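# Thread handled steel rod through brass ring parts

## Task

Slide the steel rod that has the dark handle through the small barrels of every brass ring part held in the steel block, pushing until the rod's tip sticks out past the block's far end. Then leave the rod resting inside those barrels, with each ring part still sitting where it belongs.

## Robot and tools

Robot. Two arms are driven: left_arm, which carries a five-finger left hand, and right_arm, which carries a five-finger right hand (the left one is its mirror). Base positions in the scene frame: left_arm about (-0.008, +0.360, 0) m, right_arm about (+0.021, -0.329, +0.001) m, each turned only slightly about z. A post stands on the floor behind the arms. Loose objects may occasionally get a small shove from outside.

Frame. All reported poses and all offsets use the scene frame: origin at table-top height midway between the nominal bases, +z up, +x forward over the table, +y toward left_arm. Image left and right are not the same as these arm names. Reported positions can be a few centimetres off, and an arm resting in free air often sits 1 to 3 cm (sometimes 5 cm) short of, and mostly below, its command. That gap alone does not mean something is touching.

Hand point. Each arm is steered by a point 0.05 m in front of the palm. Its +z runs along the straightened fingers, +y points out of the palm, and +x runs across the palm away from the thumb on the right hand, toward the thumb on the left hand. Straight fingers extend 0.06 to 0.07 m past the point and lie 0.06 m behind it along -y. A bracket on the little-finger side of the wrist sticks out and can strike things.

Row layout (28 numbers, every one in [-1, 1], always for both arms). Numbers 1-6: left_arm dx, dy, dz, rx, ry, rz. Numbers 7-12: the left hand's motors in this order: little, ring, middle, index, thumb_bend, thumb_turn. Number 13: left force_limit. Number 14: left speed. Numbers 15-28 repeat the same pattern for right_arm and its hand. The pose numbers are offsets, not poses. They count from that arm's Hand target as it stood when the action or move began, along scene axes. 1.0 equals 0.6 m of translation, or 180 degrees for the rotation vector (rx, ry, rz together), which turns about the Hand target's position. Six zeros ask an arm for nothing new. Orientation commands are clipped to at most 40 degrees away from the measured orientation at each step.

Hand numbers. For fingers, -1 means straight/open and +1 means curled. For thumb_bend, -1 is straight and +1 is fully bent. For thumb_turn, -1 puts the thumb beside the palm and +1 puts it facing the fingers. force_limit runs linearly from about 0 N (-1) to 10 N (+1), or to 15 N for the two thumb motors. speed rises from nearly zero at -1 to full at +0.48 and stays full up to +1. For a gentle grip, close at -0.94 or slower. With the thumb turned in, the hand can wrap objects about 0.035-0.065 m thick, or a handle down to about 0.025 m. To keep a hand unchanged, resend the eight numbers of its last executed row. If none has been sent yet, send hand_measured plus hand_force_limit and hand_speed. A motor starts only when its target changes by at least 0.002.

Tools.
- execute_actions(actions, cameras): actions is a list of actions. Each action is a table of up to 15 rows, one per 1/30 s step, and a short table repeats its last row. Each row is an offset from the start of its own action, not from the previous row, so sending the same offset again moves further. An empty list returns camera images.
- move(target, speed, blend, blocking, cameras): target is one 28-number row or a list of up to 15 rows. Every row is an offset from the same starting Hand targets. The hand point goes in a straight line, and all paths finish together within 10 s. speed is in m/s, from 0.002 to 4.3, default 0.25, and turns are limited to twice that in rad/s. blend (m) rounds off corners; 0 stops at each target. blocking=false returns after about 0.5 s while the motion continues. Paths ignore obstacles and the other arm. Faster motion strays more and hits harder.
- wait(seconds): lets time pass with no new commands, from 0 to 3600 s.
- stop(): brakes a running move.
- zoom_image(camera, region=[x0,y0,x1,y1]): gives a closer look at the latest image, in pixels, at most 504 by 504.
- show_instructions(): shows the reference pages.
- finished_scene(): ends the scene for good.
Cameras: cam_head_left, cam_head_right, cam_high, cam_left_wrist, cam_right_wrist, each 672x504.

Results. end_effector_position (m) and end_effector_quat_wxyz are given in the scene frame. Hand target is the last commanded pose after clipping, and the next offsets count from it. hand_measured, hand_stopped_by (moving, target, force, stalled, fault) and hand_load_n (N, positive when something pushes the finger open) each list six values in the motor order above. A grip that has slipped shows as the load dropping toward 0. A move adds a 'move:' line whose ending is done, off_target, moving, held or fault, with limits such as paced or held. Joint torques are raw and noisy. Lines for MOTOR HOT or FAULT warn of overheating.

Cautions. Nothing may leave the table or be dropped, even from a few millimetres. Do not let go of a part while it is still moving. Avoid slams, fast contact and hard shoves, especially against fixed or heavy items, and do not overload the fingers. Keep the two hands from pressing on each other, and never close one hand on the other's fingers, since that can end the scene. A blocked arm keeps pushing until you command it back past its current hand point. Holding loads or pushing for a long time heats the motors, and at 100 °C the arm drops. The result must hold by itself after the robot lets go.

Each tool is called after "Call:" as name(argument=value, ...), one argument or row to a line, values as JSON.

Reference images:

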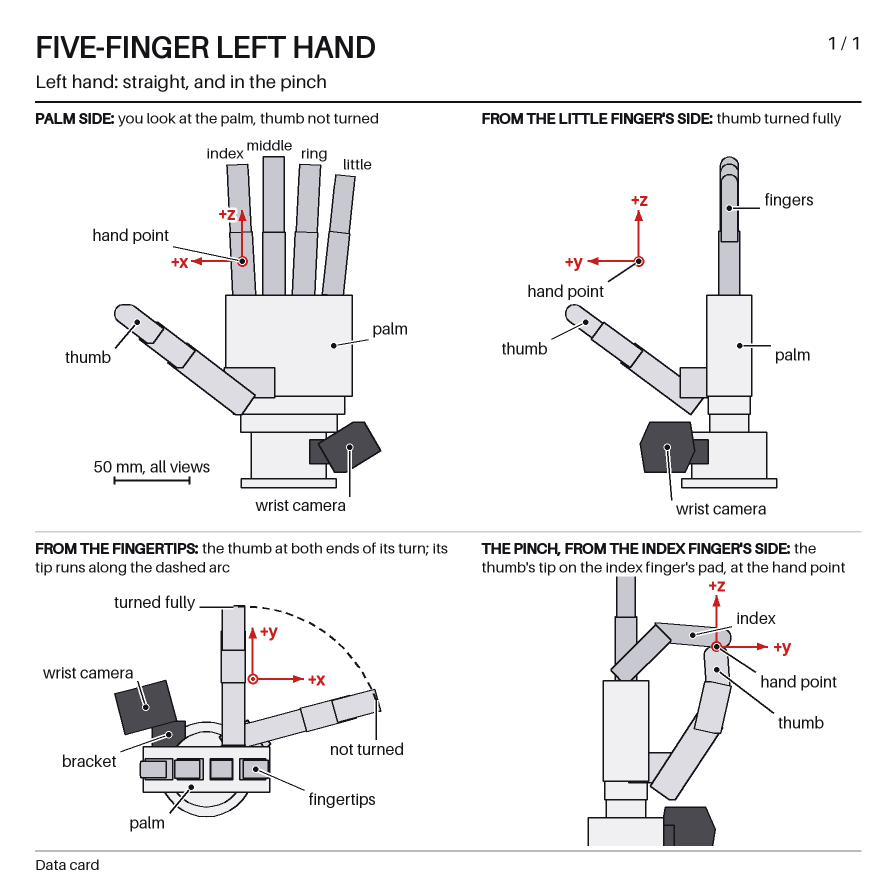

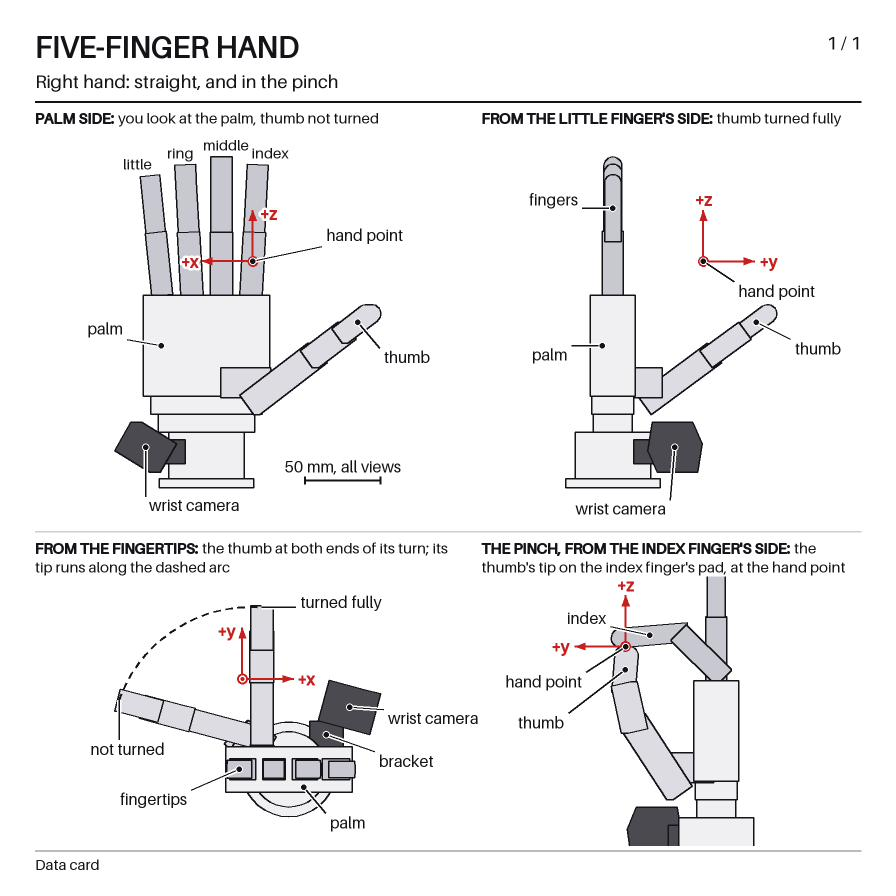

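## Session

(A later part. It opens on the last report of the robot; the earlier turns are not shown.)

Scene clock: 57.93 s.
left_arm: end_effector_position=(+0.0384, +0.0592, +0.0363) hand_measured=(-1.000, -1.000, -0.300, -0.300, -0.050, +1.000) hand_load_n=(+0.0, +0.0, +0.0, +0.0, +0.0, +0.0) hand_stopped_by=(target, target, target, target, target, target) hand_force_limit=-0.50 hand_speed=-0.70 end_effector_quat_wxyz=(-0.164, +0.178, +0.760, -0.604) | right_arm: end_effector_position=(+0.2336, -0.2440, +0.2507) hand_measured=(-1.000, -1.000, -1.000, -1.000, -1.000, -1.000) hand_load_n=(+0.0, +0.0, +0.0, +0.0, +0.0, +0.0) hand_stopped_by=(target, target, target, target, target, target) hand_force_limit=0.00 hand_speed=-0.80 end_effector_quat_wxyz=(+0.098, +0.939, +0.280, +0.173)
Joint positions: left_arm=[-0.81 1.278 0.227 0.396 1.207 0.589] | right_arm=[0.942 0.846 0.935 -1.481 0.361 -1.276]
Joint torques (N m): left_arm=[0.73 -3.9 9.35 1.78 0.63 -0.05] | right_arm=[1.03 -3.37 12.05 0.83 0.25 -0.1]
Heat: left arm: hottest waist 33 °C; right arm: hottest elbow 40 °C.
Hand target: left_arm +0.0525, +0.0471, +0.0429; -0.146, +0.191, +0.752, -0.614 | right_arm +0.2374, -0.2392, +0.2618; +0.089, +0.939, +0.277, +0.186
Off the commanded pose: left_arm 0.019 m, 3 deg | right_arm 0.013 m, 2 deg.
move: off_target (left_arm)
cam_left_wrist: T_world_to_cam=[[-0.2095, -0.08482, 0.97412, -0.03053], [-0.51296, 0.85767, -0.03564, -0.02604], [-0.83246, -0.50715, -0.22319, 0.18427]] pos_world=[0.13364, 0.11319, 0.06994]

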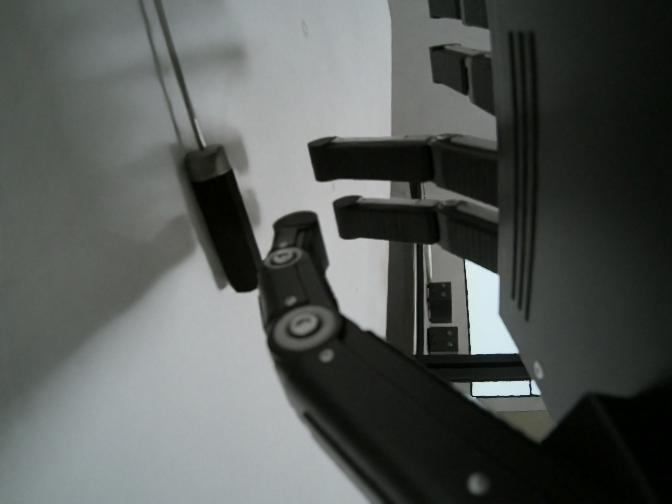

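Call:
move(
  target=[-0.0003, -0.0022, -0.038, 0, 0, 0, -1, -1, -0.3, -0.3, -0.05, 1, -0.5, -0.7, 0, 0, 0, 0, 0, 0, -1, -1, -1, -1, -1, -1, 0, -0.8],
  speed=0.04,
  cameras=["cam_left_wrist"],
)

Call:
zoom_image(
  camera="cam_left_wrist",
  region=[150, 80, 400, 330],
)

Scene clock: 59.63 s.
left_arm: end_effector_position=(+0.0448, +0.0529, +0.0182) hand_measured=(-1.000, -1.000, -0.300, -0.300, -0.050, +1.000) hand_load_n=(-0.5, +0.0, +0.0, +0.0, +0.0, +0.0) hand_stopped_by=(target, target, target, target, target, target) hand_force_limit=-0.50 hand_speed=-0.70 end_effector_quat_wxyz=(-0.155, +0.185, +0.756, -0.609) | right_arm: end_effector_position=(+0.2336, -0.2440, +0.2507) hand_measured=(-1.000, -1.000, -1.000, -1.000, -1.000, -1.000) hand_load_n=(+0.0, +0.0, +0.0, +0.0, +0.0, +0.0) hand_stopped_by=(target, target, target, target, target, target) hand_force_limit=0.00 hand_speed=-0.80 end_effector_quat_wxyz=(+0.098, +0.939, +0.280, +0.173)
Joint positions: left_arm=[-0.81 1.412 0.227 0.553 1.207 0.591] | right_arm=[0.942 0.846 0.935 -1.481 0.361 -1.276]
Joint torques (N m): left_arm=[0.21 -4.66 6.84 1.84 0.45 -0.15] | right_arm=[0.91 -3.43 12.08 0.83 0.24 -0.11]
Heat: left arm: hottest waist 33 °C; right arm: hottest elbow 40 °C.
Hand target: left_arm +0.0523, +0.0458, +0.0201; -0.146, +0.191, +0.752, -0.614 | right_arm +0.2374, -0.2392, +0.2618; +0.089, +0.939, +0.277, +0.186
Off the commanded pose: left_arm 0.011 m, 2 deg | right_arm 0.013 m, 2 deg.
move: off_target (left_arm)
cam_left_wrist: T_world_to_cam=[[-0.22748, -0.06765, 0.97143, -0.01213], [-0.51159, 0.85713, -0.06011, -0.01765], [-0.82857, -0.51065, -0.22959, 0.18243]] pos_world=[0.13937, 0.10747, 0.05261]

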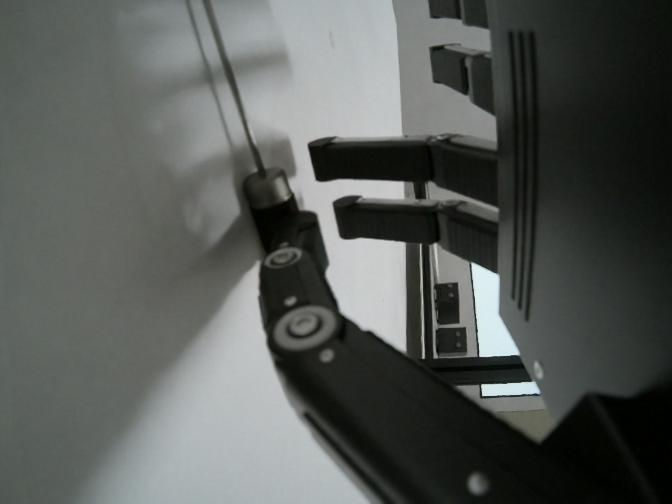

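Scaled by 2.016 from the camera's image (finer frame: 960x720).

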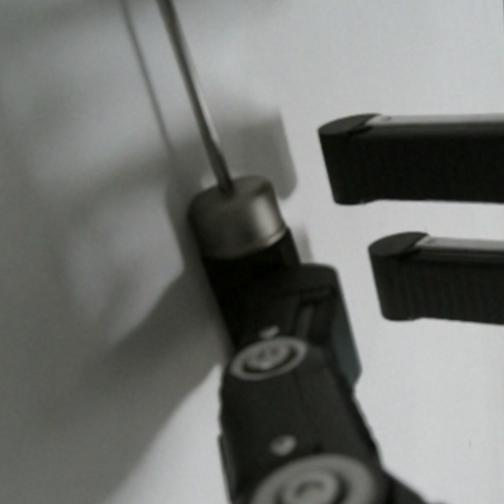

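Call:
execute_actions(
  actions=[
    [[-0.004, 0.003, -0.0095, 0, 0, 0, -1, -1, -0.3, -0.3, -0.05, 1, -0.5, -0.7, 0, 0, 0, 0, 0, 0, -1, -1, -1, -1, -1, -1, 0, -0.8]],
  ],
  cameras=["cam_left_wrist"],
)

Call:
zoom_image(
  camera="cam_left_wrist",
  region=[150, 80, 400, 330],
)

Scene clock: 60.93 s.
left_arm: end_effector_position=(+0.0468, +0.0509, +0.0149) hand_measured=(-1.000, -1.000, -0.300, -0.300, -0.050, +1.000) hand_load_n=(-0.5, -0.5, +0.0, +0.0, +0.0, +0.0) hand_stopped_by=(target, target, target, target, target, target) hand_force_limit=-0.50 hand_speed=-0.70 end_effector_quat_wxyz=(-0.150, +0.189, +0.753, -0.612) | right_arm: end_effector_position=(+0.2336, -0.2440, +0.2507) hand_measured=(-1.000, -1.000, -1.000, -1.000, -1.000, -1.000) hand_load_n=(+0.0, +0.0, +0.0, +0.0, +0.0, +0.0) hand_stopped_by=(target, target, target, target, target, target) hand_force_limit=0.00 hand_speed=-0.80 end_effector_quat_wxyz=(+0.098, +0.939, +0.280, +0.173)
Joint positions: left_arm=[-0.81 1.441 0.227 0.596 1.207 0.591] | right_arm=[0.942 0.846 0.935 -1.481 0.361 -1.276]
Joint torques (N m): left_arm=[0.03 -4.78 5.61 1.77 0.35 -0.18] | right_arm=[1.03 -3.37 12.05 0.85 0.25 -0.11]
Heat: left arm: hottest waist 33 °C; right arm: hottest elbow 40 °C.
Hand target: left_arm +0.0499, +0.0476, +0.0144; -0.146, +0.191, +0.752, -0.614 | right_arm +0.2374, -0.2392, +0.2618; +0.089, +0.939, +0.277, +0.186
Off the commanded pose: left_arm 0.005 m, 1 deg | right_arm 0.013 m, 2 deg.
cam_left_wrist: T_world_to_cam=[[-0.23721, -0.05805, 0.96972, -0.0087], [-0.51092, 0.85646, -0.07371, -0.01487], [-0.82625, -0.51294, -0.23282, 0.18232]] pos_world=[0.14098, 0.10576, 0.04979]

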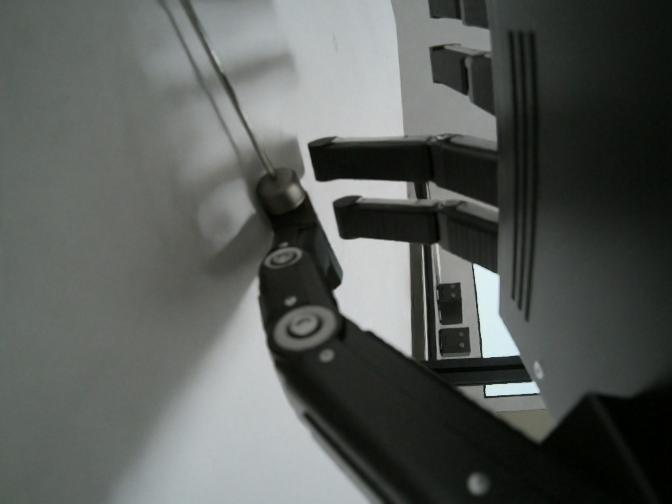

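Scaled by 2.016 from the camera's image (finer frame: 960x720).

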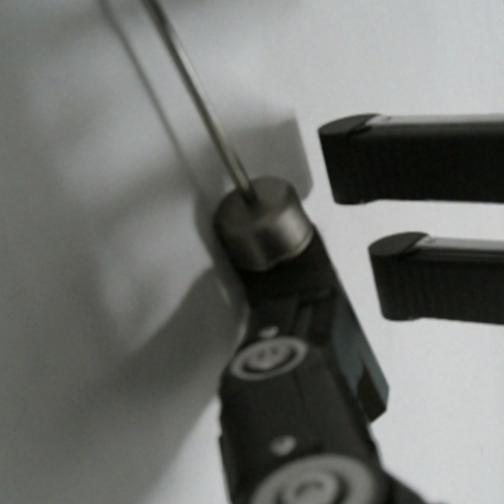

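Call:
execute_actions(
  actions=[
    [[0.002, 0.007, -0.006, 0, 0, 0, -1, -1, -0.3, -0.3, -0.05, 1, -0.5, -0.7, 0, 0, 0, 0, 0, 0, -1, -1, -1, -1, -1, -1, 0, -0.8]],
  ],
  cameras=["cam_left_wrist"],
)

Call:
zoom_image(
  camera="cam_left_wrist",
  region=[150, 80, 400, 330],
)

Scene clock: 62.37 s.
left_arm: end_effector_position=(+0.0473, +0.0524, +0.0127) hand_measured=(-1.000, -1.000, -0.300, -0.300, -0.050, +1.000) hand_load_n=(+0.0, +0.0, +0.0, +0.0, +0.0, +0.0) hand_stopped_by=(target, target, target, target, target, target) hand_force_limit=-0.50 hand_speed=-0.70 end_effector_quat_wxyz=(-0.152, +0.188, +0.753, -0.612) | right_arm: end_effector_position=(+0.2336, -0.2440, +0.2507) hand_measured=(-1.000, -1.000, -1.000, -1.000, -1.000, -1.000) hand_load_n=(+0.0, +0.0, +0.0, +0.5, +0.0, +0.0) hand_stopped_by=(target, target, target, target, target, target) hand_force_limit=0.00 hand_speed=-0.80 end_effector_quat_wxyz=(+0.098, +0.939, +0.280, +0.173)
Joint positions: left_arm=[-0.803 1.453 0.227 0.596 1.215 0.6] | right_arm=[0.942 0.846 0.935 -1.481 0.361 -1.276]
Joint torques (N m): left_arm=[0.79 -4.84 5.15 1.52 0.61 -0.03] | right_arm=[0.91 -3.37 12.07 0.8 0.25 -0.1]
Heat: left arm: hottest waist 33 °C; right arm: hottest elbow 40 °C.
Hand target: left_arm +0.0510, +0.0518, +0.0108; -0.146, +0.191, +0.752, -0.614 | right_arm +0.2374, -0.2392, +0.2618; +0.089, +0.939, +0.277, +0.186
Off the commanded pose: left_arm 0.004 m, 1 deg | right_arm 0.013 m, 2 deg.
cam_left_wrist: T_world_to_cam=[[-0.23354, -0.05904, 0.97055, -0.00649], [-0.51058, 0.85692, -0.07074, -0.01614], [-0.82751, -0.51206, -0.23027, 0.183]] pos_world=[0.14168, 0.10716, 0.04729]

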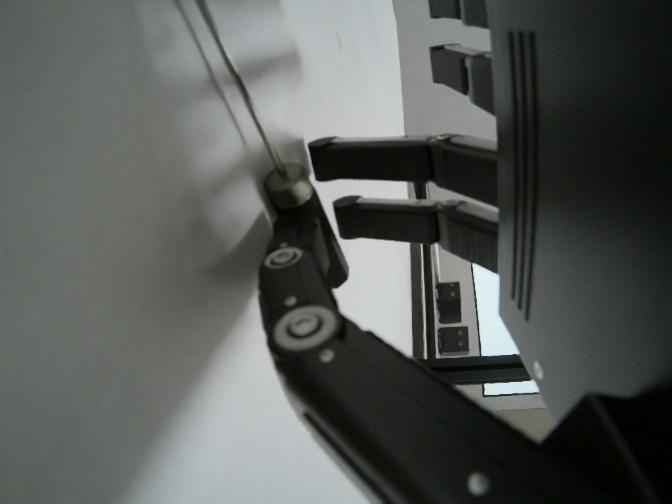

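Scaled by 2.016 from the camera's image (finer frame: 960x720).

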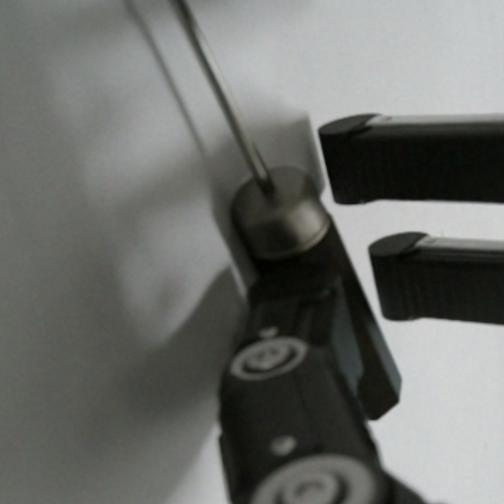

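Call:
move(
  target=[0, 0, 0, 0, 0, 0, -1, -1, 0.45, 0.45, -0.05, 1, -0.4, -0.88, 0, 0, 0, 0, 0, 0, -1, -1, -1, -1, -1, -1, 0, -0.8],
  cameras=["cam_left_wrist", "cam_head_left"],
)

Call:
zoom_image(
  camera="cam_left_wrist",
  region=[150, 80, 400, 330],
)

Call:
zoom_image(
  camera="cam_head_left",
  region=[180, 330, 300, 450],
)

Scene clock: 64.57 s.
left_arm: end_effector_position=(+0.0460, +0.0526, +0.0140) hand_measured=(-1.000, -1.000, -0.146, +0.078, -0.050, +1.000) hand_load_n=(+0.0, +0.0, +2.5, +4.5, +1.5, -1.0) hand_stopped_by=(target, target, force, force, target, target) hand_force_limit=-0.40 hand_speed=-0.88 end_effector_quat_wxyz=(-0.155, +0.191, +0.750, -0.614) | right_arm: end_effector_position=(+0.2336, -0.2440, +0.2507) hand_measured=(-1.000, -1.000, -1.000, -1.000, -1.000, -1.000) hand_load_n=(+0.0, +0.0, +0.0, +0.0, +0.0, +0.0) hand_stopped_by=(target, target, target, target, target, target) hand_force_limit=0.00 hand_speed=-0.80 end_effector_quat_wxyz=(+0.098, +0.939, +0.280, +0.173)
Joint positions: left_arm=[-0.803 1.453 0.227 0.599 1.225 0.6] | right_arm=[0.942 0.846 0.935 -1.481 0.361 -1.276]
Joint torques (N m): left_arm=[0.73 -4.95 5.15 1.4 0.18 -0.04] | right_arm=[0.91 -3.43 12.11 0.84 0.25 -0.11]
Heat: left arm: hottest waist 33 °C; right arm: hottest elbow 40 °C.
Hand target: left_arm +0.0510, +0.0518, +0.0108; -0.146, +0.191, +0.752, -0.614 | right_arm +0.2374, -0.2392, +0.2618; +0.089, +0.939, +0.277, +0.186
Off the commanded pose: left_arm 0.006 m, 1 deg | right_arm 0.013 m, 2 deg.
move: done
cam_left_wrist: T_world_to_cam=[[-0.23193, -0.05087, 0.9714, -0.00851], [-0.5035, 0.86072, -0.07514, -0.01735], [-0.83228, -0.50653, -0.22524, 0.18214]] pos_world=[0.14088, 0.10676, 0.04799]
Images, in order (width x height): cam_head_left 672x504, cam_left_wrist 672x504.

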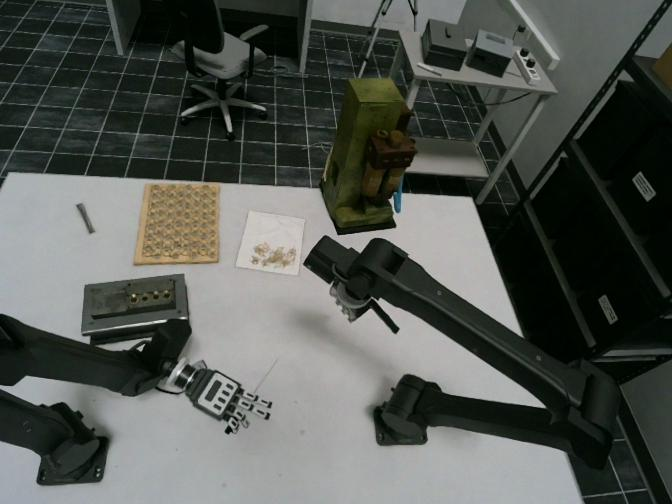

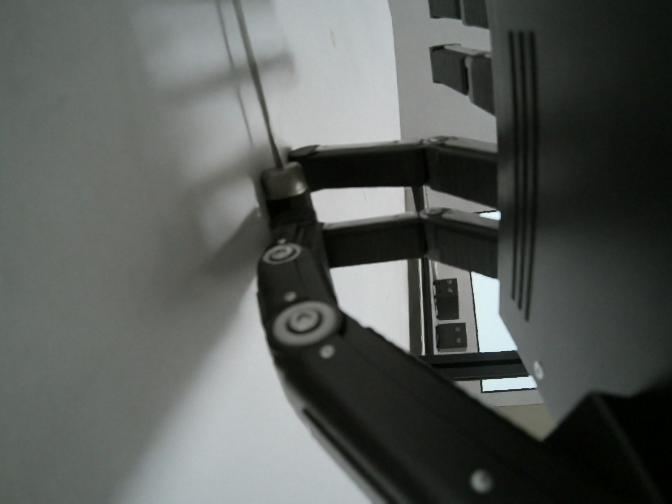

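Scaled by 2.016 from the camera's image (finer frame: 960x720).

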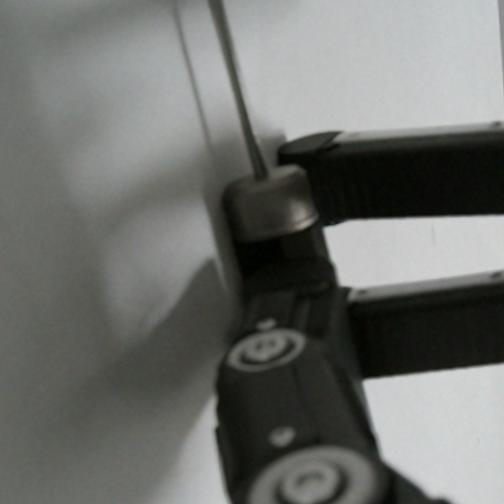

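Scaled by 4.200 from the camera's image (finer frame: 960x720).

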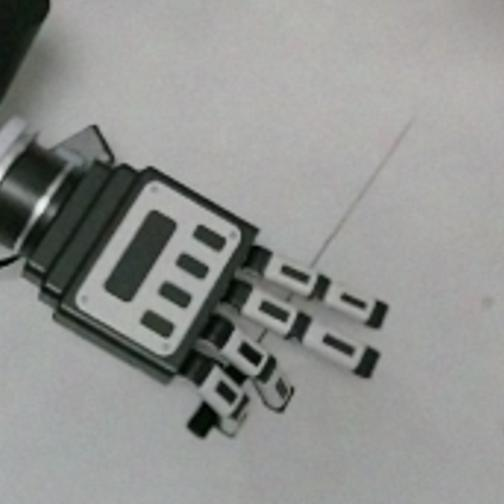

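Call:
move(
  target=[0, 0, 0.04, 0, 0, 0, -1, -1, 0.45, 0.45, -0.05, 1, -0.4, -0.88, 0, 0, 0, 0, 0, 0, -1, -1, -1, -1, -1, -1, 0, -0.8],
  speed=0.04,
  cameras=["cam_left_wrist", "cam_head_left"],
)

Call:
zoom_image(
  camera="cam_left_wrist",
  region=[150, 0, 450, 300],
)

Call:
zoom_image(
  camera="cam_head_left",
  region=[180, 330, 300, 450],
)

Scene clock: 66.23 s.
left_arm: end_effector_position=(+0.0425, +0.0563, +0.0305) hand_measured=(-1.000, -1.000, -0.146, +0.078, -0.050, +1.000) hand_load_n=(-0.5, +0.0, +0.0, +4.0, +1.5, -0.5) hand_stopped_by=(target, target, force, force, target, target) hand_force_limit=-0.40 hand_speed=-0.88 end_effector_quat_wxyz=(-0.158, +0.187, +0.753, -0.611) | right_arm: end_effector_position=(+0.2336, -0.2440, +0.2507) hand_measured=(-1.000, -1.000, -1.000, -1.000, -1.000, -1.000) hand_load_n=(+0.0, +0.0, +0.0, +0.0, +0.0, +0.0) hand_stopped_by=(target, target, target, target, target, target) hand_force_limit=0.00 hand_speed=-0.80 end_effector_quat_wxyz=(+0.098, +0.939, +0.280, +0.173)
Joint positions: left_arm=[-0.803 1.335 0.227 0.47 1.222 0.6] | right_arm=[0.942 0.846 0.935 -1.481 0.361 -1.276]
Joint torques (N m): left_arm=[0.79 -5.89 7.43 0.59 0.31 -0.06] | right_arm=[0.73 -3.25 12.08 0.81 0.23 -0.11]
Heat: left arm: hottest waist 33 °C; right arm: hottest elbow 40 °C.
Hand target: left_arm +0.0510, +0.0518, +0.0348; -0.146, +0.191, +0.752, -0.614 | right_arm +0.2374, -0.2392, +0.2618; +0.089, +0.939, +0.277, +0.186
Off the commanded pose: left_arm 0.011 m, 1 deg | right_arm 0.013 m, 2 deg.
move: off_target (left_arm)
cam_left_wrist: T_world_to_cam=[[-0.22544, -0.06022, 0.97239, -0.02496], [-0.50603, 0.86013, -0.06405, -0.02128], [-0.83253, -0.5065, -0.22438, 0.18493]] pos_world=[0.13757, 0.11047, 0.0644]
Images, in order (width x height): cam_head_left 672x504, cam_left_wrist 672x504.

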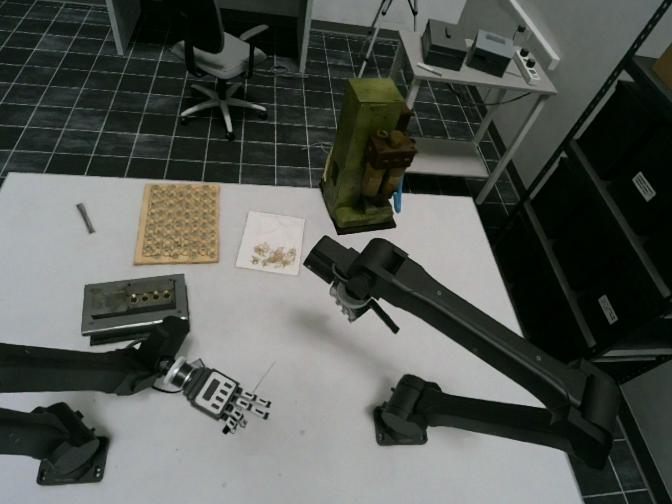

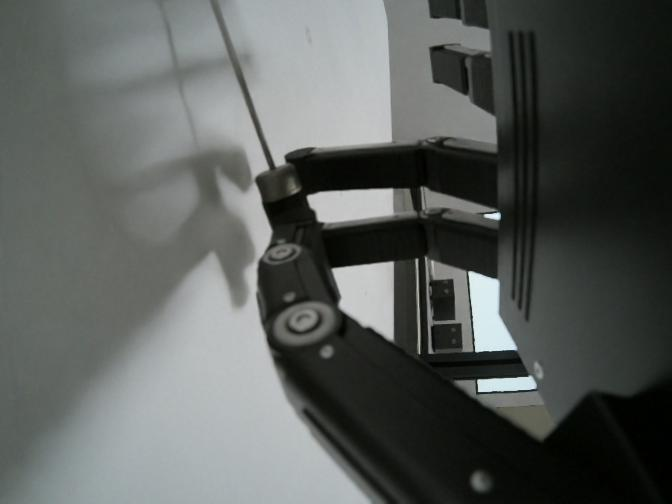

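Scaled by 1.680 from the camera's image (finer frame: 960x720).

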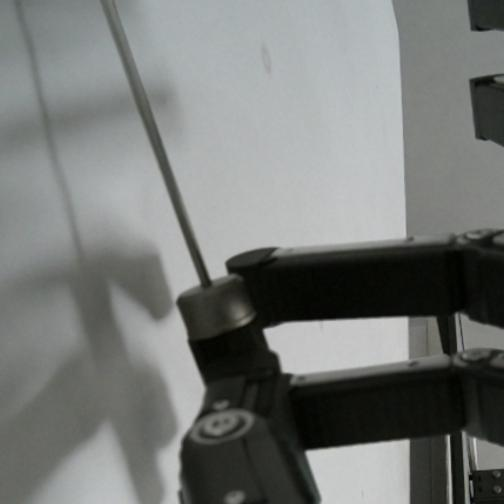

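Scaled by 4.200 from the camera's image (finer frame: 960x720).

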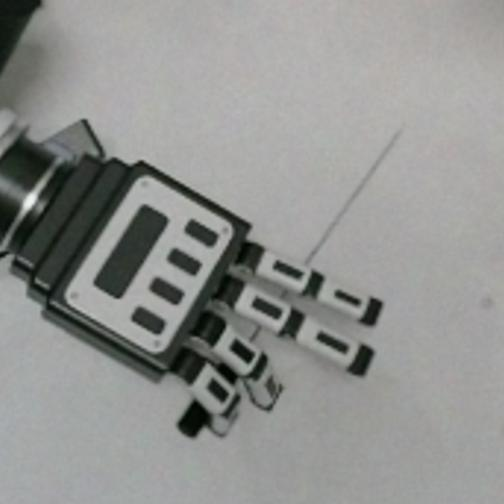

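Call:
move(
  target=[0, 0, 0, 0, 0, 0, -1, -1, 0.42, 0.45, -0.05, 1, -0.6, -0.9, 0, 0, 0, 0, 0, 0, -1, -1, -1, -1, -1, -1, 0, -0.8],
  cameras=["cam_left_wrist"],
)

Call:
zoom_image(
  camera="cam_left_wrist",
  region=[150, 0, 450, 300],
)

Scene clock: 67.53 s.
left_arm: end_effector_position=(+0.0425, +0.0564, +0.0305) hand_measured=(-1.000, -1.000, +0.048, +0.078, -0.050, +1.000) hand_load_n=(+0.0, +0.0, +2.5, +4.5, +1.5, +0.0) hand_stopped_by=(target, target, force, force, target, target) hand_force_limit=-0.60 hand_speed=-0.90 end_effector_quat_wxyz=(-0.158, +0.187, +0.753, -0.611) | right_arm: end_effector_position=(+0.2336, -0.2440, +0.2507) hand_measured=(-1.000, -1.000, -1.000, -1.000, -1.000, -1.000) hand_load_n=(+0.0, +0.0, +0.0, +0.0, +0.0, +0.0) hand_stopped_by=(target, target, target, target, target, target) hand_force_limit=0.00 hand_speed=-0.80 end_effector_quat_wxyz=(+0.098, +0.939, +0.280, +0.173)
Joint positions: left_arm=[-0.803 1.335 0.227 0.469 1.222 0.6] | right_arm=[0.942 0.846 0.935 -1.481 0.361 -1.276]
Joint torques (N m): left_arm=[0.85 -5.95 7.45 0.61 0.31 -0.05] | right_arm=[0.79 -3.25 12.08 0.84 0.24 -0.1]
Heat: left arm: hottest waist 33 °C; right arm: hottest elbow 41 °C.
Hand target: left_arm +0.0510, +0.0518, +0.0348; -0.146, +0.191, +0.752, -0.614 | right_arm +0.2374, -0.2392, +0.2618; +0.089, +0.939, +0.277, +0.186
Off the commanded pose: left_arm 0.011 m, 2 deg | right_arm 0.013 m, 2 deg.
move: done
cam_left_wrist: T_world_to_cam=[[-0.22513, -0.06051, 0.97245, -0.025], [-0.5061, 0.86012, -0.06365, -0.02134], [-0.83257, -0.50648, -0.22426, 0.18485]] pos_world=[0.13747, 0.11047, 0.0644]

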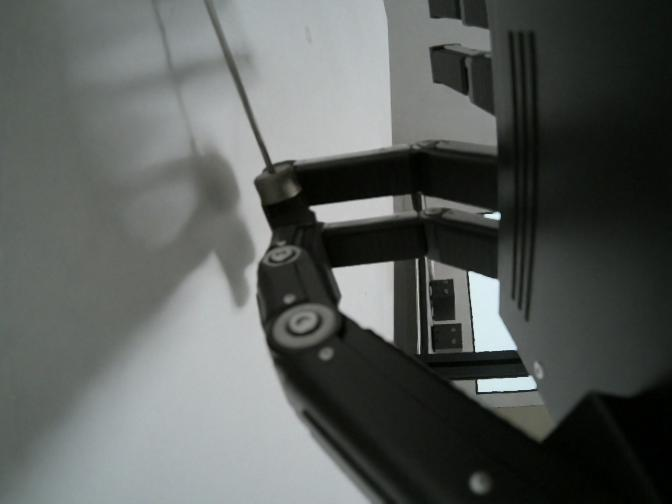

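Scaled by 1.680 from the camera's image (finer frame: 960x720).

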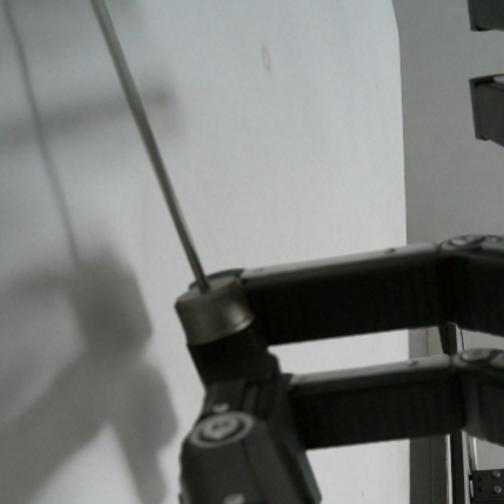

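Call:
move(
  target=[
    [0.02, 0, 0.11, 0, 0, 0, -1, -1, 0.42, 0.45, -0.05, 1, -0.6, -0.9, 0, 0, 0, 0, 0, 0, -1, -1, -1, -1, -1, -1, 0, -0.8],
    [0.2483, -0.1197, 0.1587, 0.006, -0.0085, 0.32, -1, -1, 0.42, 0.45, -0.05, 1, -0.6, -0.9, 0, 0, 0, 0, 0, 0, -1, -1, -1, -1, -1, -1, 0, -0.8],
  ],
  speed=0.12,
  blend=0.02,
  cameras=["cam_left_wrist", "cam_head_left", "cam_head_right"],
)

Scene clock: 74.77 s.
left_arm: end_effector_position=(+0.1909, +0.0002, +0.1048) hand_measured=(-1.000, -1.000, +0.048, +0.078, -0.050, +1.000) hand_load_n=(+0.0, -0.5, +2.5, +4.5, +1.5, +0.0) hand_stopped_by=(target, target, force, force, target, target) hand_force_limit=-0.60 hand_speed=-0.90 end_effector_quat_wxyz=(+0.173, -0.189, +0.776, -0.576) | right_arm: end_effector_position=(+0.2336, -0.2440, +0.2507) hand_measured=(-1.000, -1.000, -1.000, -1.000, -1.000, -1.000) hand_load_n=(+0.0, +0.5, +0.0, +0.0, +0.0, +0.0) hand_stopped_by=(target, target, target, target, target, target) hand_force_limit=0.00 hand_speed=-0.80 end_effector_quat_wxyz=(+0.098, +0.939, +0.280, +0.173)
Joint positions: left_arm=[-0.99 1.022 0.306 0.434 0.069 0.073] | right_arm=[0.942 0.846 0.935 -1.481 0.361 -1.276]
Joint torques (N m): left_arm=[-0.67 -3.31 14.01 2.59 -0.27 -0.32] | right_arm=[1.14 -3.31 12.08 0.84 0.24 -0.1]
Heat: left arm: hottest waist 33 °C; right arm: hottest elbow 41 °C.
Hand target: left_arm +0.2000, -0.0199, +0.1298; +0.176, -0.188, +0.758, -0.599 | right_arm +0.2374, -0.2392, +0.2618; +0.089, +0.939, +0.277, +0.186
Off the commanded pose: left_arm 0.034 m, 3 deg | right_arm 0.013 m, 2 deg.
move: off_target (left_arm)
cam_left_wrist: T_world_to_cam=[[-0.08233, -0.31485, 0.94556, -0.09151], [-0.99657, 0.03356, -0.0756, 0.20185], [-0.00793, -0.94855, -0.31653, 0.14897]] pos_world=[0.19481, 0.10572, 0.14894]
Images, in order (width x height): cam_head_left 672x504, cam_head_right 672x504, cam_left_wrist 672x504.

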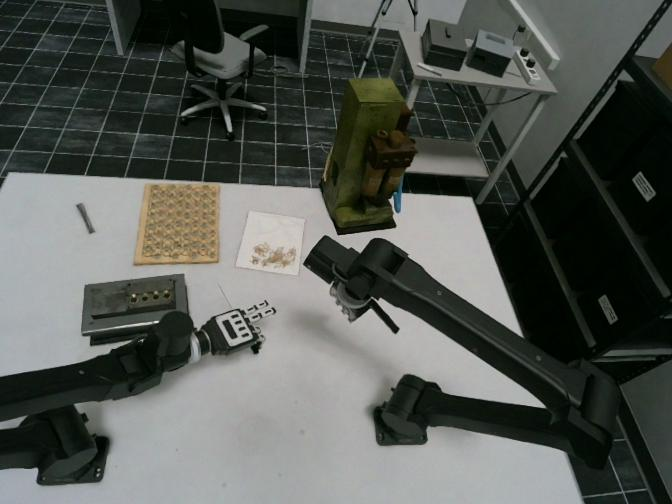

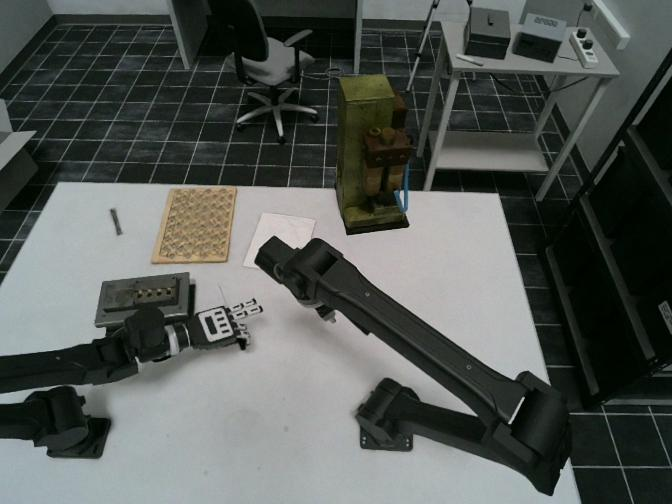

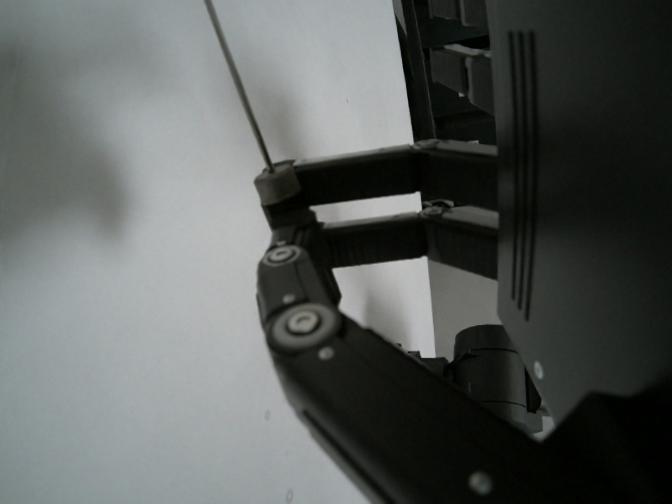

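Call:
move(
  target=[0.25, -0.10, 0.01, 0.006, -0.0084, 0.3345, -1, -1, 0.42, 0.45, -0.05, 1, -0.6, -0.9, 0, 0, 0, 0, 0, 0, -1, -1, -1, -1, -1, -1, 0, -0.8],
  speed=0.14,
  cameras=["cam_left_wrist", "cam_head_left", "cam_head_right", "cam_high"],
)

Scene clock: 79.83 s.
left_arm: end_effector_position=(+0.3461, -0.0635, +0.1273) hand_measured=(-1.000, -1.000, +0.048, +0.078, -0.050, +1.000) hand_load_n=(+0.0, +0.0, +2.5, +4.5, +2.0, +0.0) hand_stopped_by=(target, target, force, force, target, target) hand_force_limit=-0.60 hand_speed=-0.90 end_effector_quat_wxyz=(+0.469, -0.529, +0.572, -0.417) | right_arm: end_effector_position=(+0.2336, -0.2440, +0.2507) hand_measured=(-1.000, -1.000, -1.000, -1.000, -1.000, -1.000) hand_load_n=(+0.0, +0.0, +0.0, +0.0, +0.0, +0.0) hand_stopped_by=(target, target, target, target, target, target) hand_force_limit=0.00 hand_speed=-0.80 end_effector_quat_wxyz=(+0.098, +0.939, +0.280, +0.173)
Joint positions: left_arm=[-1.177 1.547 0.853 0.183 -1.122 -0.372] | right_arm=[0.942 0.846 0.935 -1.481 0.361 -1.276]
Joint torques (N m): left_arm=[-0.5 -10.4 13.38 0.72 -0.76 -0.32] | right_arm=[0.79 -3.37 12.1 0.79 0.24 -0.11]
Heat: left arm: hottest waist 33 °C; right arm: hottest elbow 41 °C.
Hand target: left_arm +0.3500, -0.0799, +0.1360; -0.464, +0.534, -0.565, +0.426 | right_arm +0.2374, -0.2392, +0.2618; +0.089, +0.939, +0.277, +0.186
Off the commanded pose: left_arm 0.019 m, 1 deg | right_arm 0.013 m, 2 deg.
move: off_target (left_arm)
cam_left_wrist: T_world_to_cam=[[0.16907, -0.26969, 0.94799, -0.20466], [-0.5195, -0.84176, -0.14681, 0.1487], [0.83757, -0.46766, -0.28242, -0.16946]] pos_world=[0.25378, -0.00927, 0.16799]
Images, in order (width x height): cam_head_left 672x504, cam_head_right 672x504, cam_high 672x504, cam_left_wrist 672x504.

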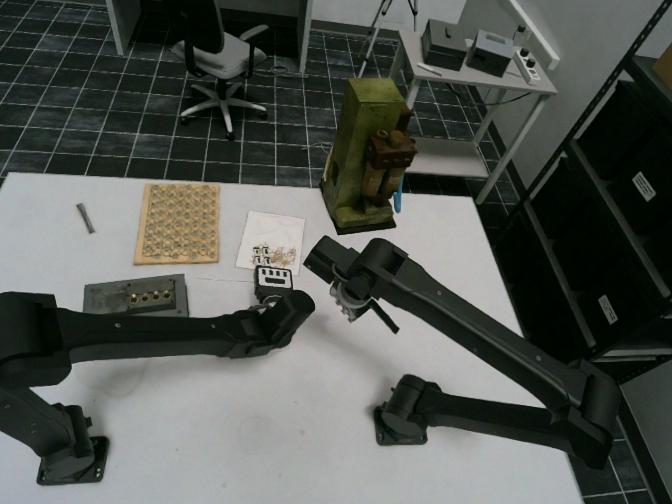

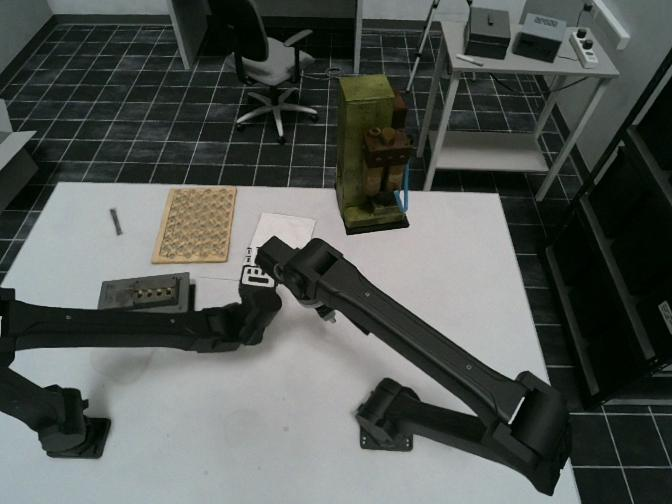

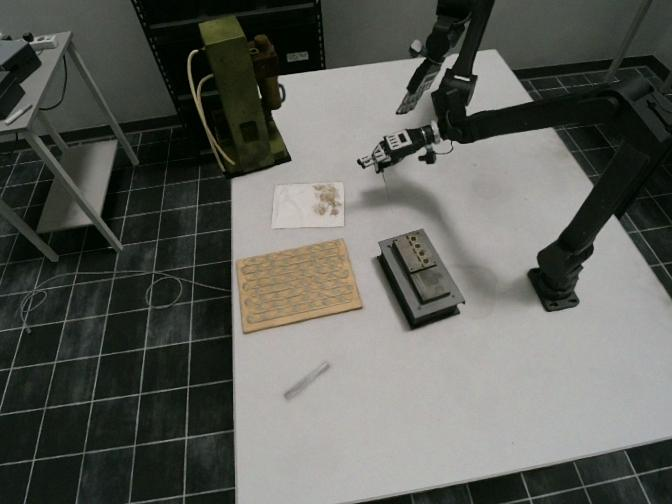

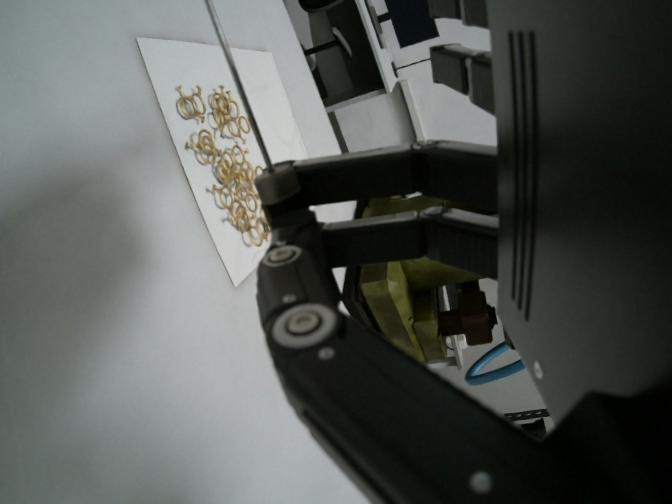

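Call:
move(
  target=[-0.03, -0.025, -0.133, 0, 0, 0, -1, -1, 0.42, 0.45, -0.05, 1, -0.6, -0.9, 0, 0, 0, 0, 0, 0, -1, -1, -1, -1, -1, -1, 0, -0.8],
  speed=0.08,
  cameras=["cam_left_wrist", "cam_head_left", "cam_high"],
)

Call:
zoom_image(
  camera="cam_high",
  region=[330, 100, 470, 260],
)

Call:
zoom_image(
  camera="cam_head_left",
  region=[170, 230, 320, 350],
)

Scene clock: 82.33 s.
left_arm: end_effector_position=(+0.3323, -0.0859, +0.0568) hand_measured=(-1.000, -1.000, +0.048, +0.078, -0.050, +1.000) hand_load_n=(+0.0, +0.0, +2.5, +4.5, +1.5, +0.0) hand_stopped_by=(target, target, force, force, target, target) hand_force_limit=-0.60 hand_speed=-0.90 end_effector_quat_wxyz=(+0.469, -0.529, +0.573, -0.415) | right_arm: end_effector_position=(+0.2336, -0.2440, +0.2507) hand_measured=(-1.000, -1.000, -1.000, -1.000, -1.000, -1.000) hand_load_n=(+0.0, +0.0, +0.0, +0.0, +0.0, +0.0) hand_stopped_by=(target, target, target, target, target, target) hand_force_limit=0.00 hand_speed=-0.80 end_effector_quat_wxyz=(+0.098, +0.939, +0.280, +0.173)
Joint positions: left_arm=[-1.225 1.729 0.853 0.301 -1.164 -0.436] | right_arm=[0.942 0.846 0.935 -1.481 0.361 -1.276]
Joint torques (N m): left_arm=[-0.56 -11.93 9.09 1.87 -0.83 -0.31] | right_arm=[0.85 -3.37 12.12 0.84 0.25 -0.11]
Heat: left arm: hottest waist 33 °C; right arm: hottest elbow 42 °C.
Hand target: left_arm +0.3320, -0.0948, +0.0562; -0.464, +0.534, -0.565, +0.425 | right_arm +0.2374, -0.2392, +0.2618; +0.089, +0.939, +0.277, +0.186
Off the commanded pose: left_arm 0.009 m, 2 deg | right_arm 0.013 m, 2 deg.
move: done
cam_left_wrist: T_world_to_cam=[[0.17243, -0.27295, 0.94645, -0.14279], [-0.51822, -0.84226, -0.14849, 0.11194], [0.83768, -0.46487, -0.28668, -0.18796]] pos_world=[0.24008, -0.03207, 0.09788]
Images, in order (width x height): cam_head_left 672x504, cam_high 672x504, cam_left_wrist 672x504.

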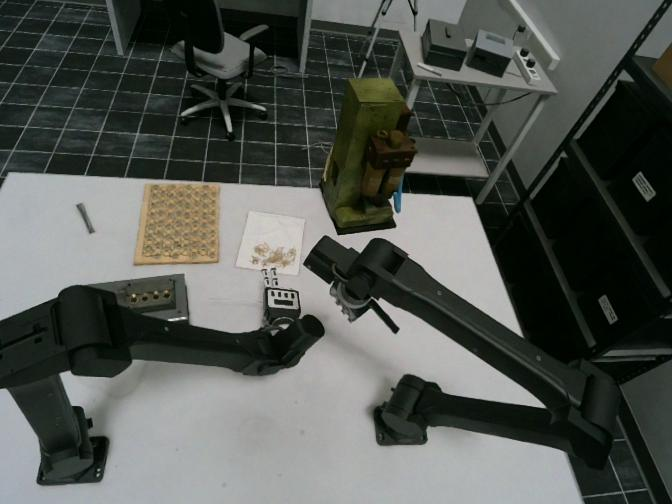

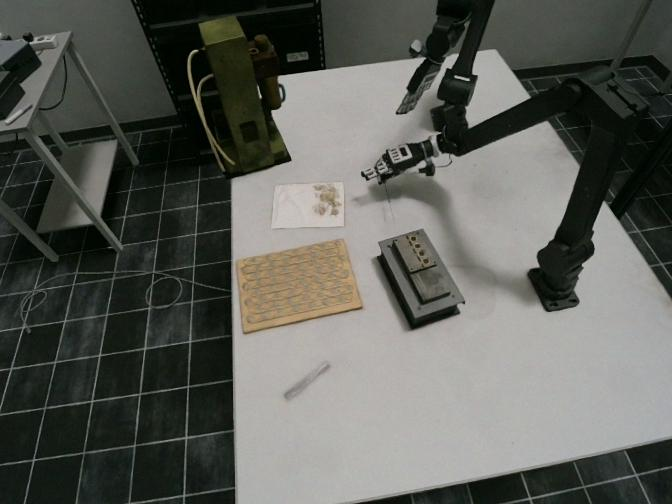

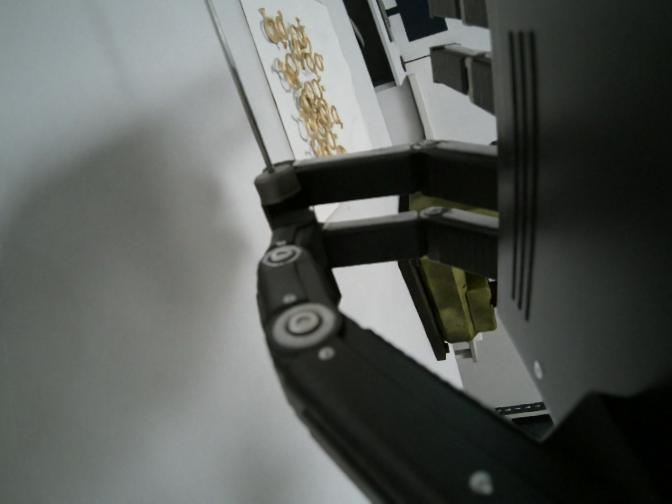

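Scaled by 3.150 from the camera's image (finer frame: 960x720).

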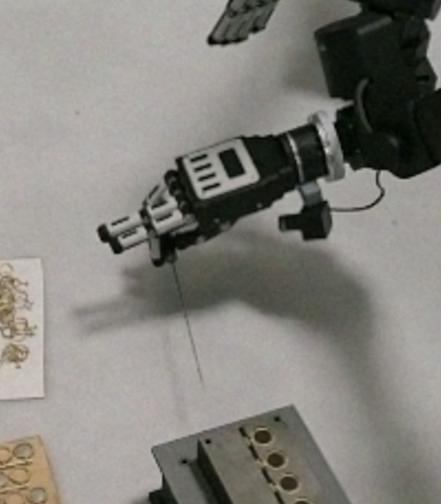

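Scaled by 3.360 from the camera's image (finer frame: 960x720).

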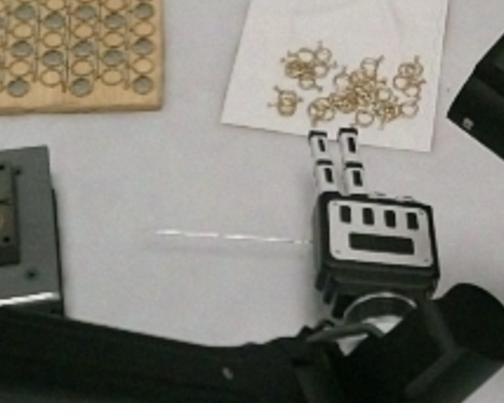

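Call:
move(
  target=[0, 0.0, -0.038, 0, 0, 0, -1, -1, 0.42, 0.45, -0.05, 1, -0.6, -0.9, 0, 0, 0, 0, 0, 0, -1, -1, -1, -1, -1, -1, 0, -0.8],
  speed=0.05,
  cameras=["cam_left_wrist", "cam_high"],
)

Call:
zoom_image(
  camera="cam_left_wrist",
  region=[100, 0, 350, 250],
)

Call:
zoom_image(
  camera="cam_high",
  region=[330, 100, 470, 260],
)

Scene clock: 84.67 s.
left_arm: end_effector_position=(+0.3341, -0.0904, +0.0387) hand_measured=(-1.000, -1.000, +0.048, +0.078, -0.050, +1.000) hand_load_n=(+0.0, +0.0, +2.5, +4.5, +1.5, +0.0) hand_stopped_by=(target, target, force, force, target, target) hand_force_limit=-0.60 hand_speed=-0.90 end_effector_quat_wxyz=(+0.467, -0.531, +0.569, -0.419) | right_arm: end_effector_position=(+0.2336, -0.2440, +0.2507) hand_measured=(-1.000, -1.000, -1.000, -1.000, -1.000, -1.000) hand_load_n=(+0.0, +0.0, +0.0, +0.0, +0.0, +0.0) hand_stopped_by=(target, target, target, target, target, target) hand_force_limit=0.00 hand_speed=-0.80 end_effector_quat_wxyz=(+0.098, +0.939, +0.280, +0.173)
Joint positions: left_arm=[-1.225 1.782 0.853 0.365 -1.164 -0.439] | right_arm=[0.942 0.846 0.935 -1.481 0.361 -1.276]
Joint torques (N m): left_arm=[-0.56 -12.16 7.77 1.92 -0.82 -0.28] | right_arm=[1.08 -3.43 12.07 0.84 0.24 -0.11]
Heat: left arm: hottest waist 33 °C; right arm: hottest elbow 42 °C.
Hand target: left_arm +0.3320, -0.0948, +0.0334; -0.464, +0.534, -0.565, +0.425 | right_arm +0.2374, -0.2392, +0.2618; +0.089, +0.939, +0.277, +0.186
Off the commanded pose: left_arm 0.007 m, 1 deg | right_arm 0.013 m, 2 deg.
move: done
cam_left_wrist: T_world_to_cam=[[0.16873, -0.26064, 0.95058, -0.12498], [-0.51681, -0.8446, -0.13985, 0.10538], [0.83931, -0.46767, -0.27721, -0.19783]] pos_world=[0.24159, -0.03609, 0.0787]
Images, in order (width x height): cam_high 672x504, cam_left_wrist 672x504.

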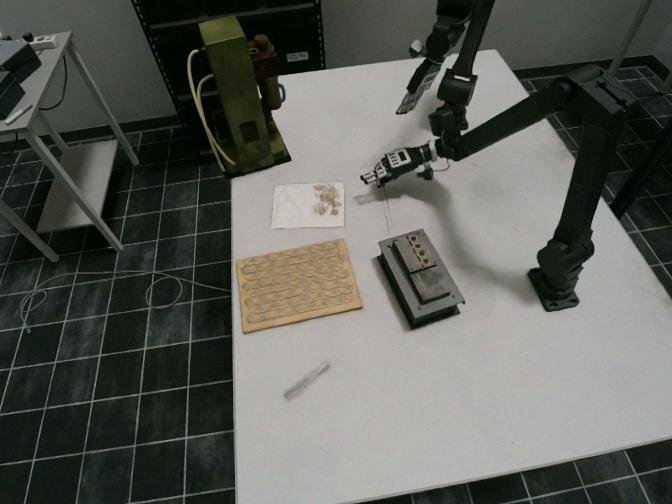

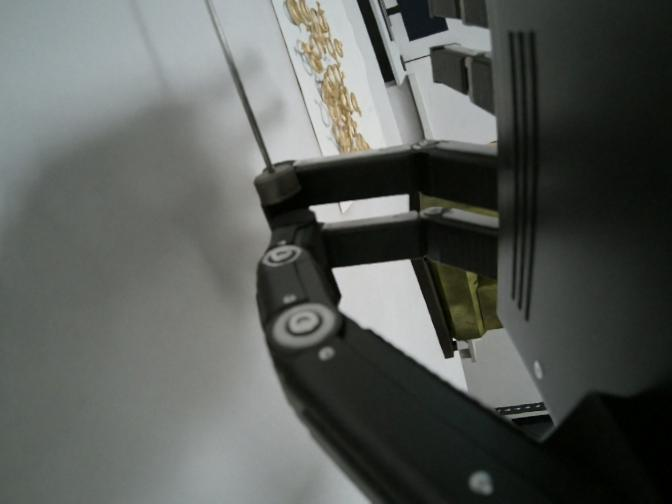

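Scaled by 2.016 from the camera's image (finer frame: 960x720).

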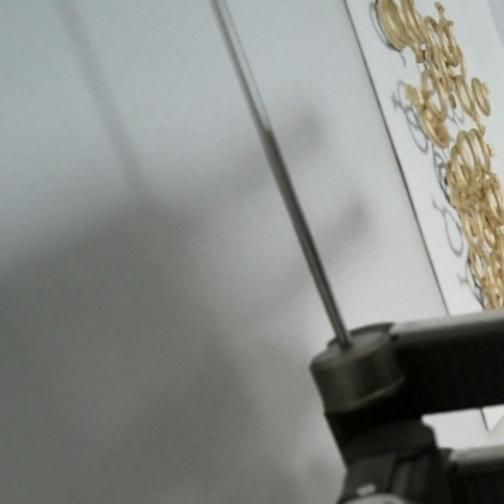

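Scaled by 3.150 from the camera's image (finer frame: 960x720).

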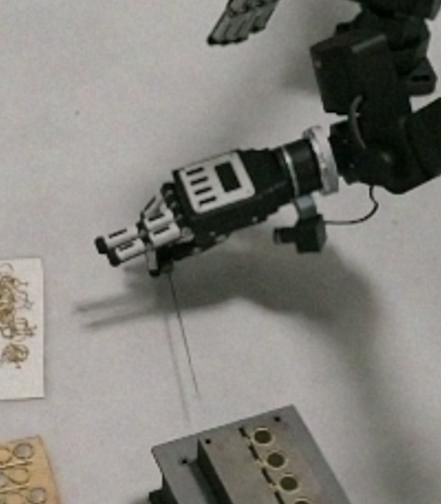

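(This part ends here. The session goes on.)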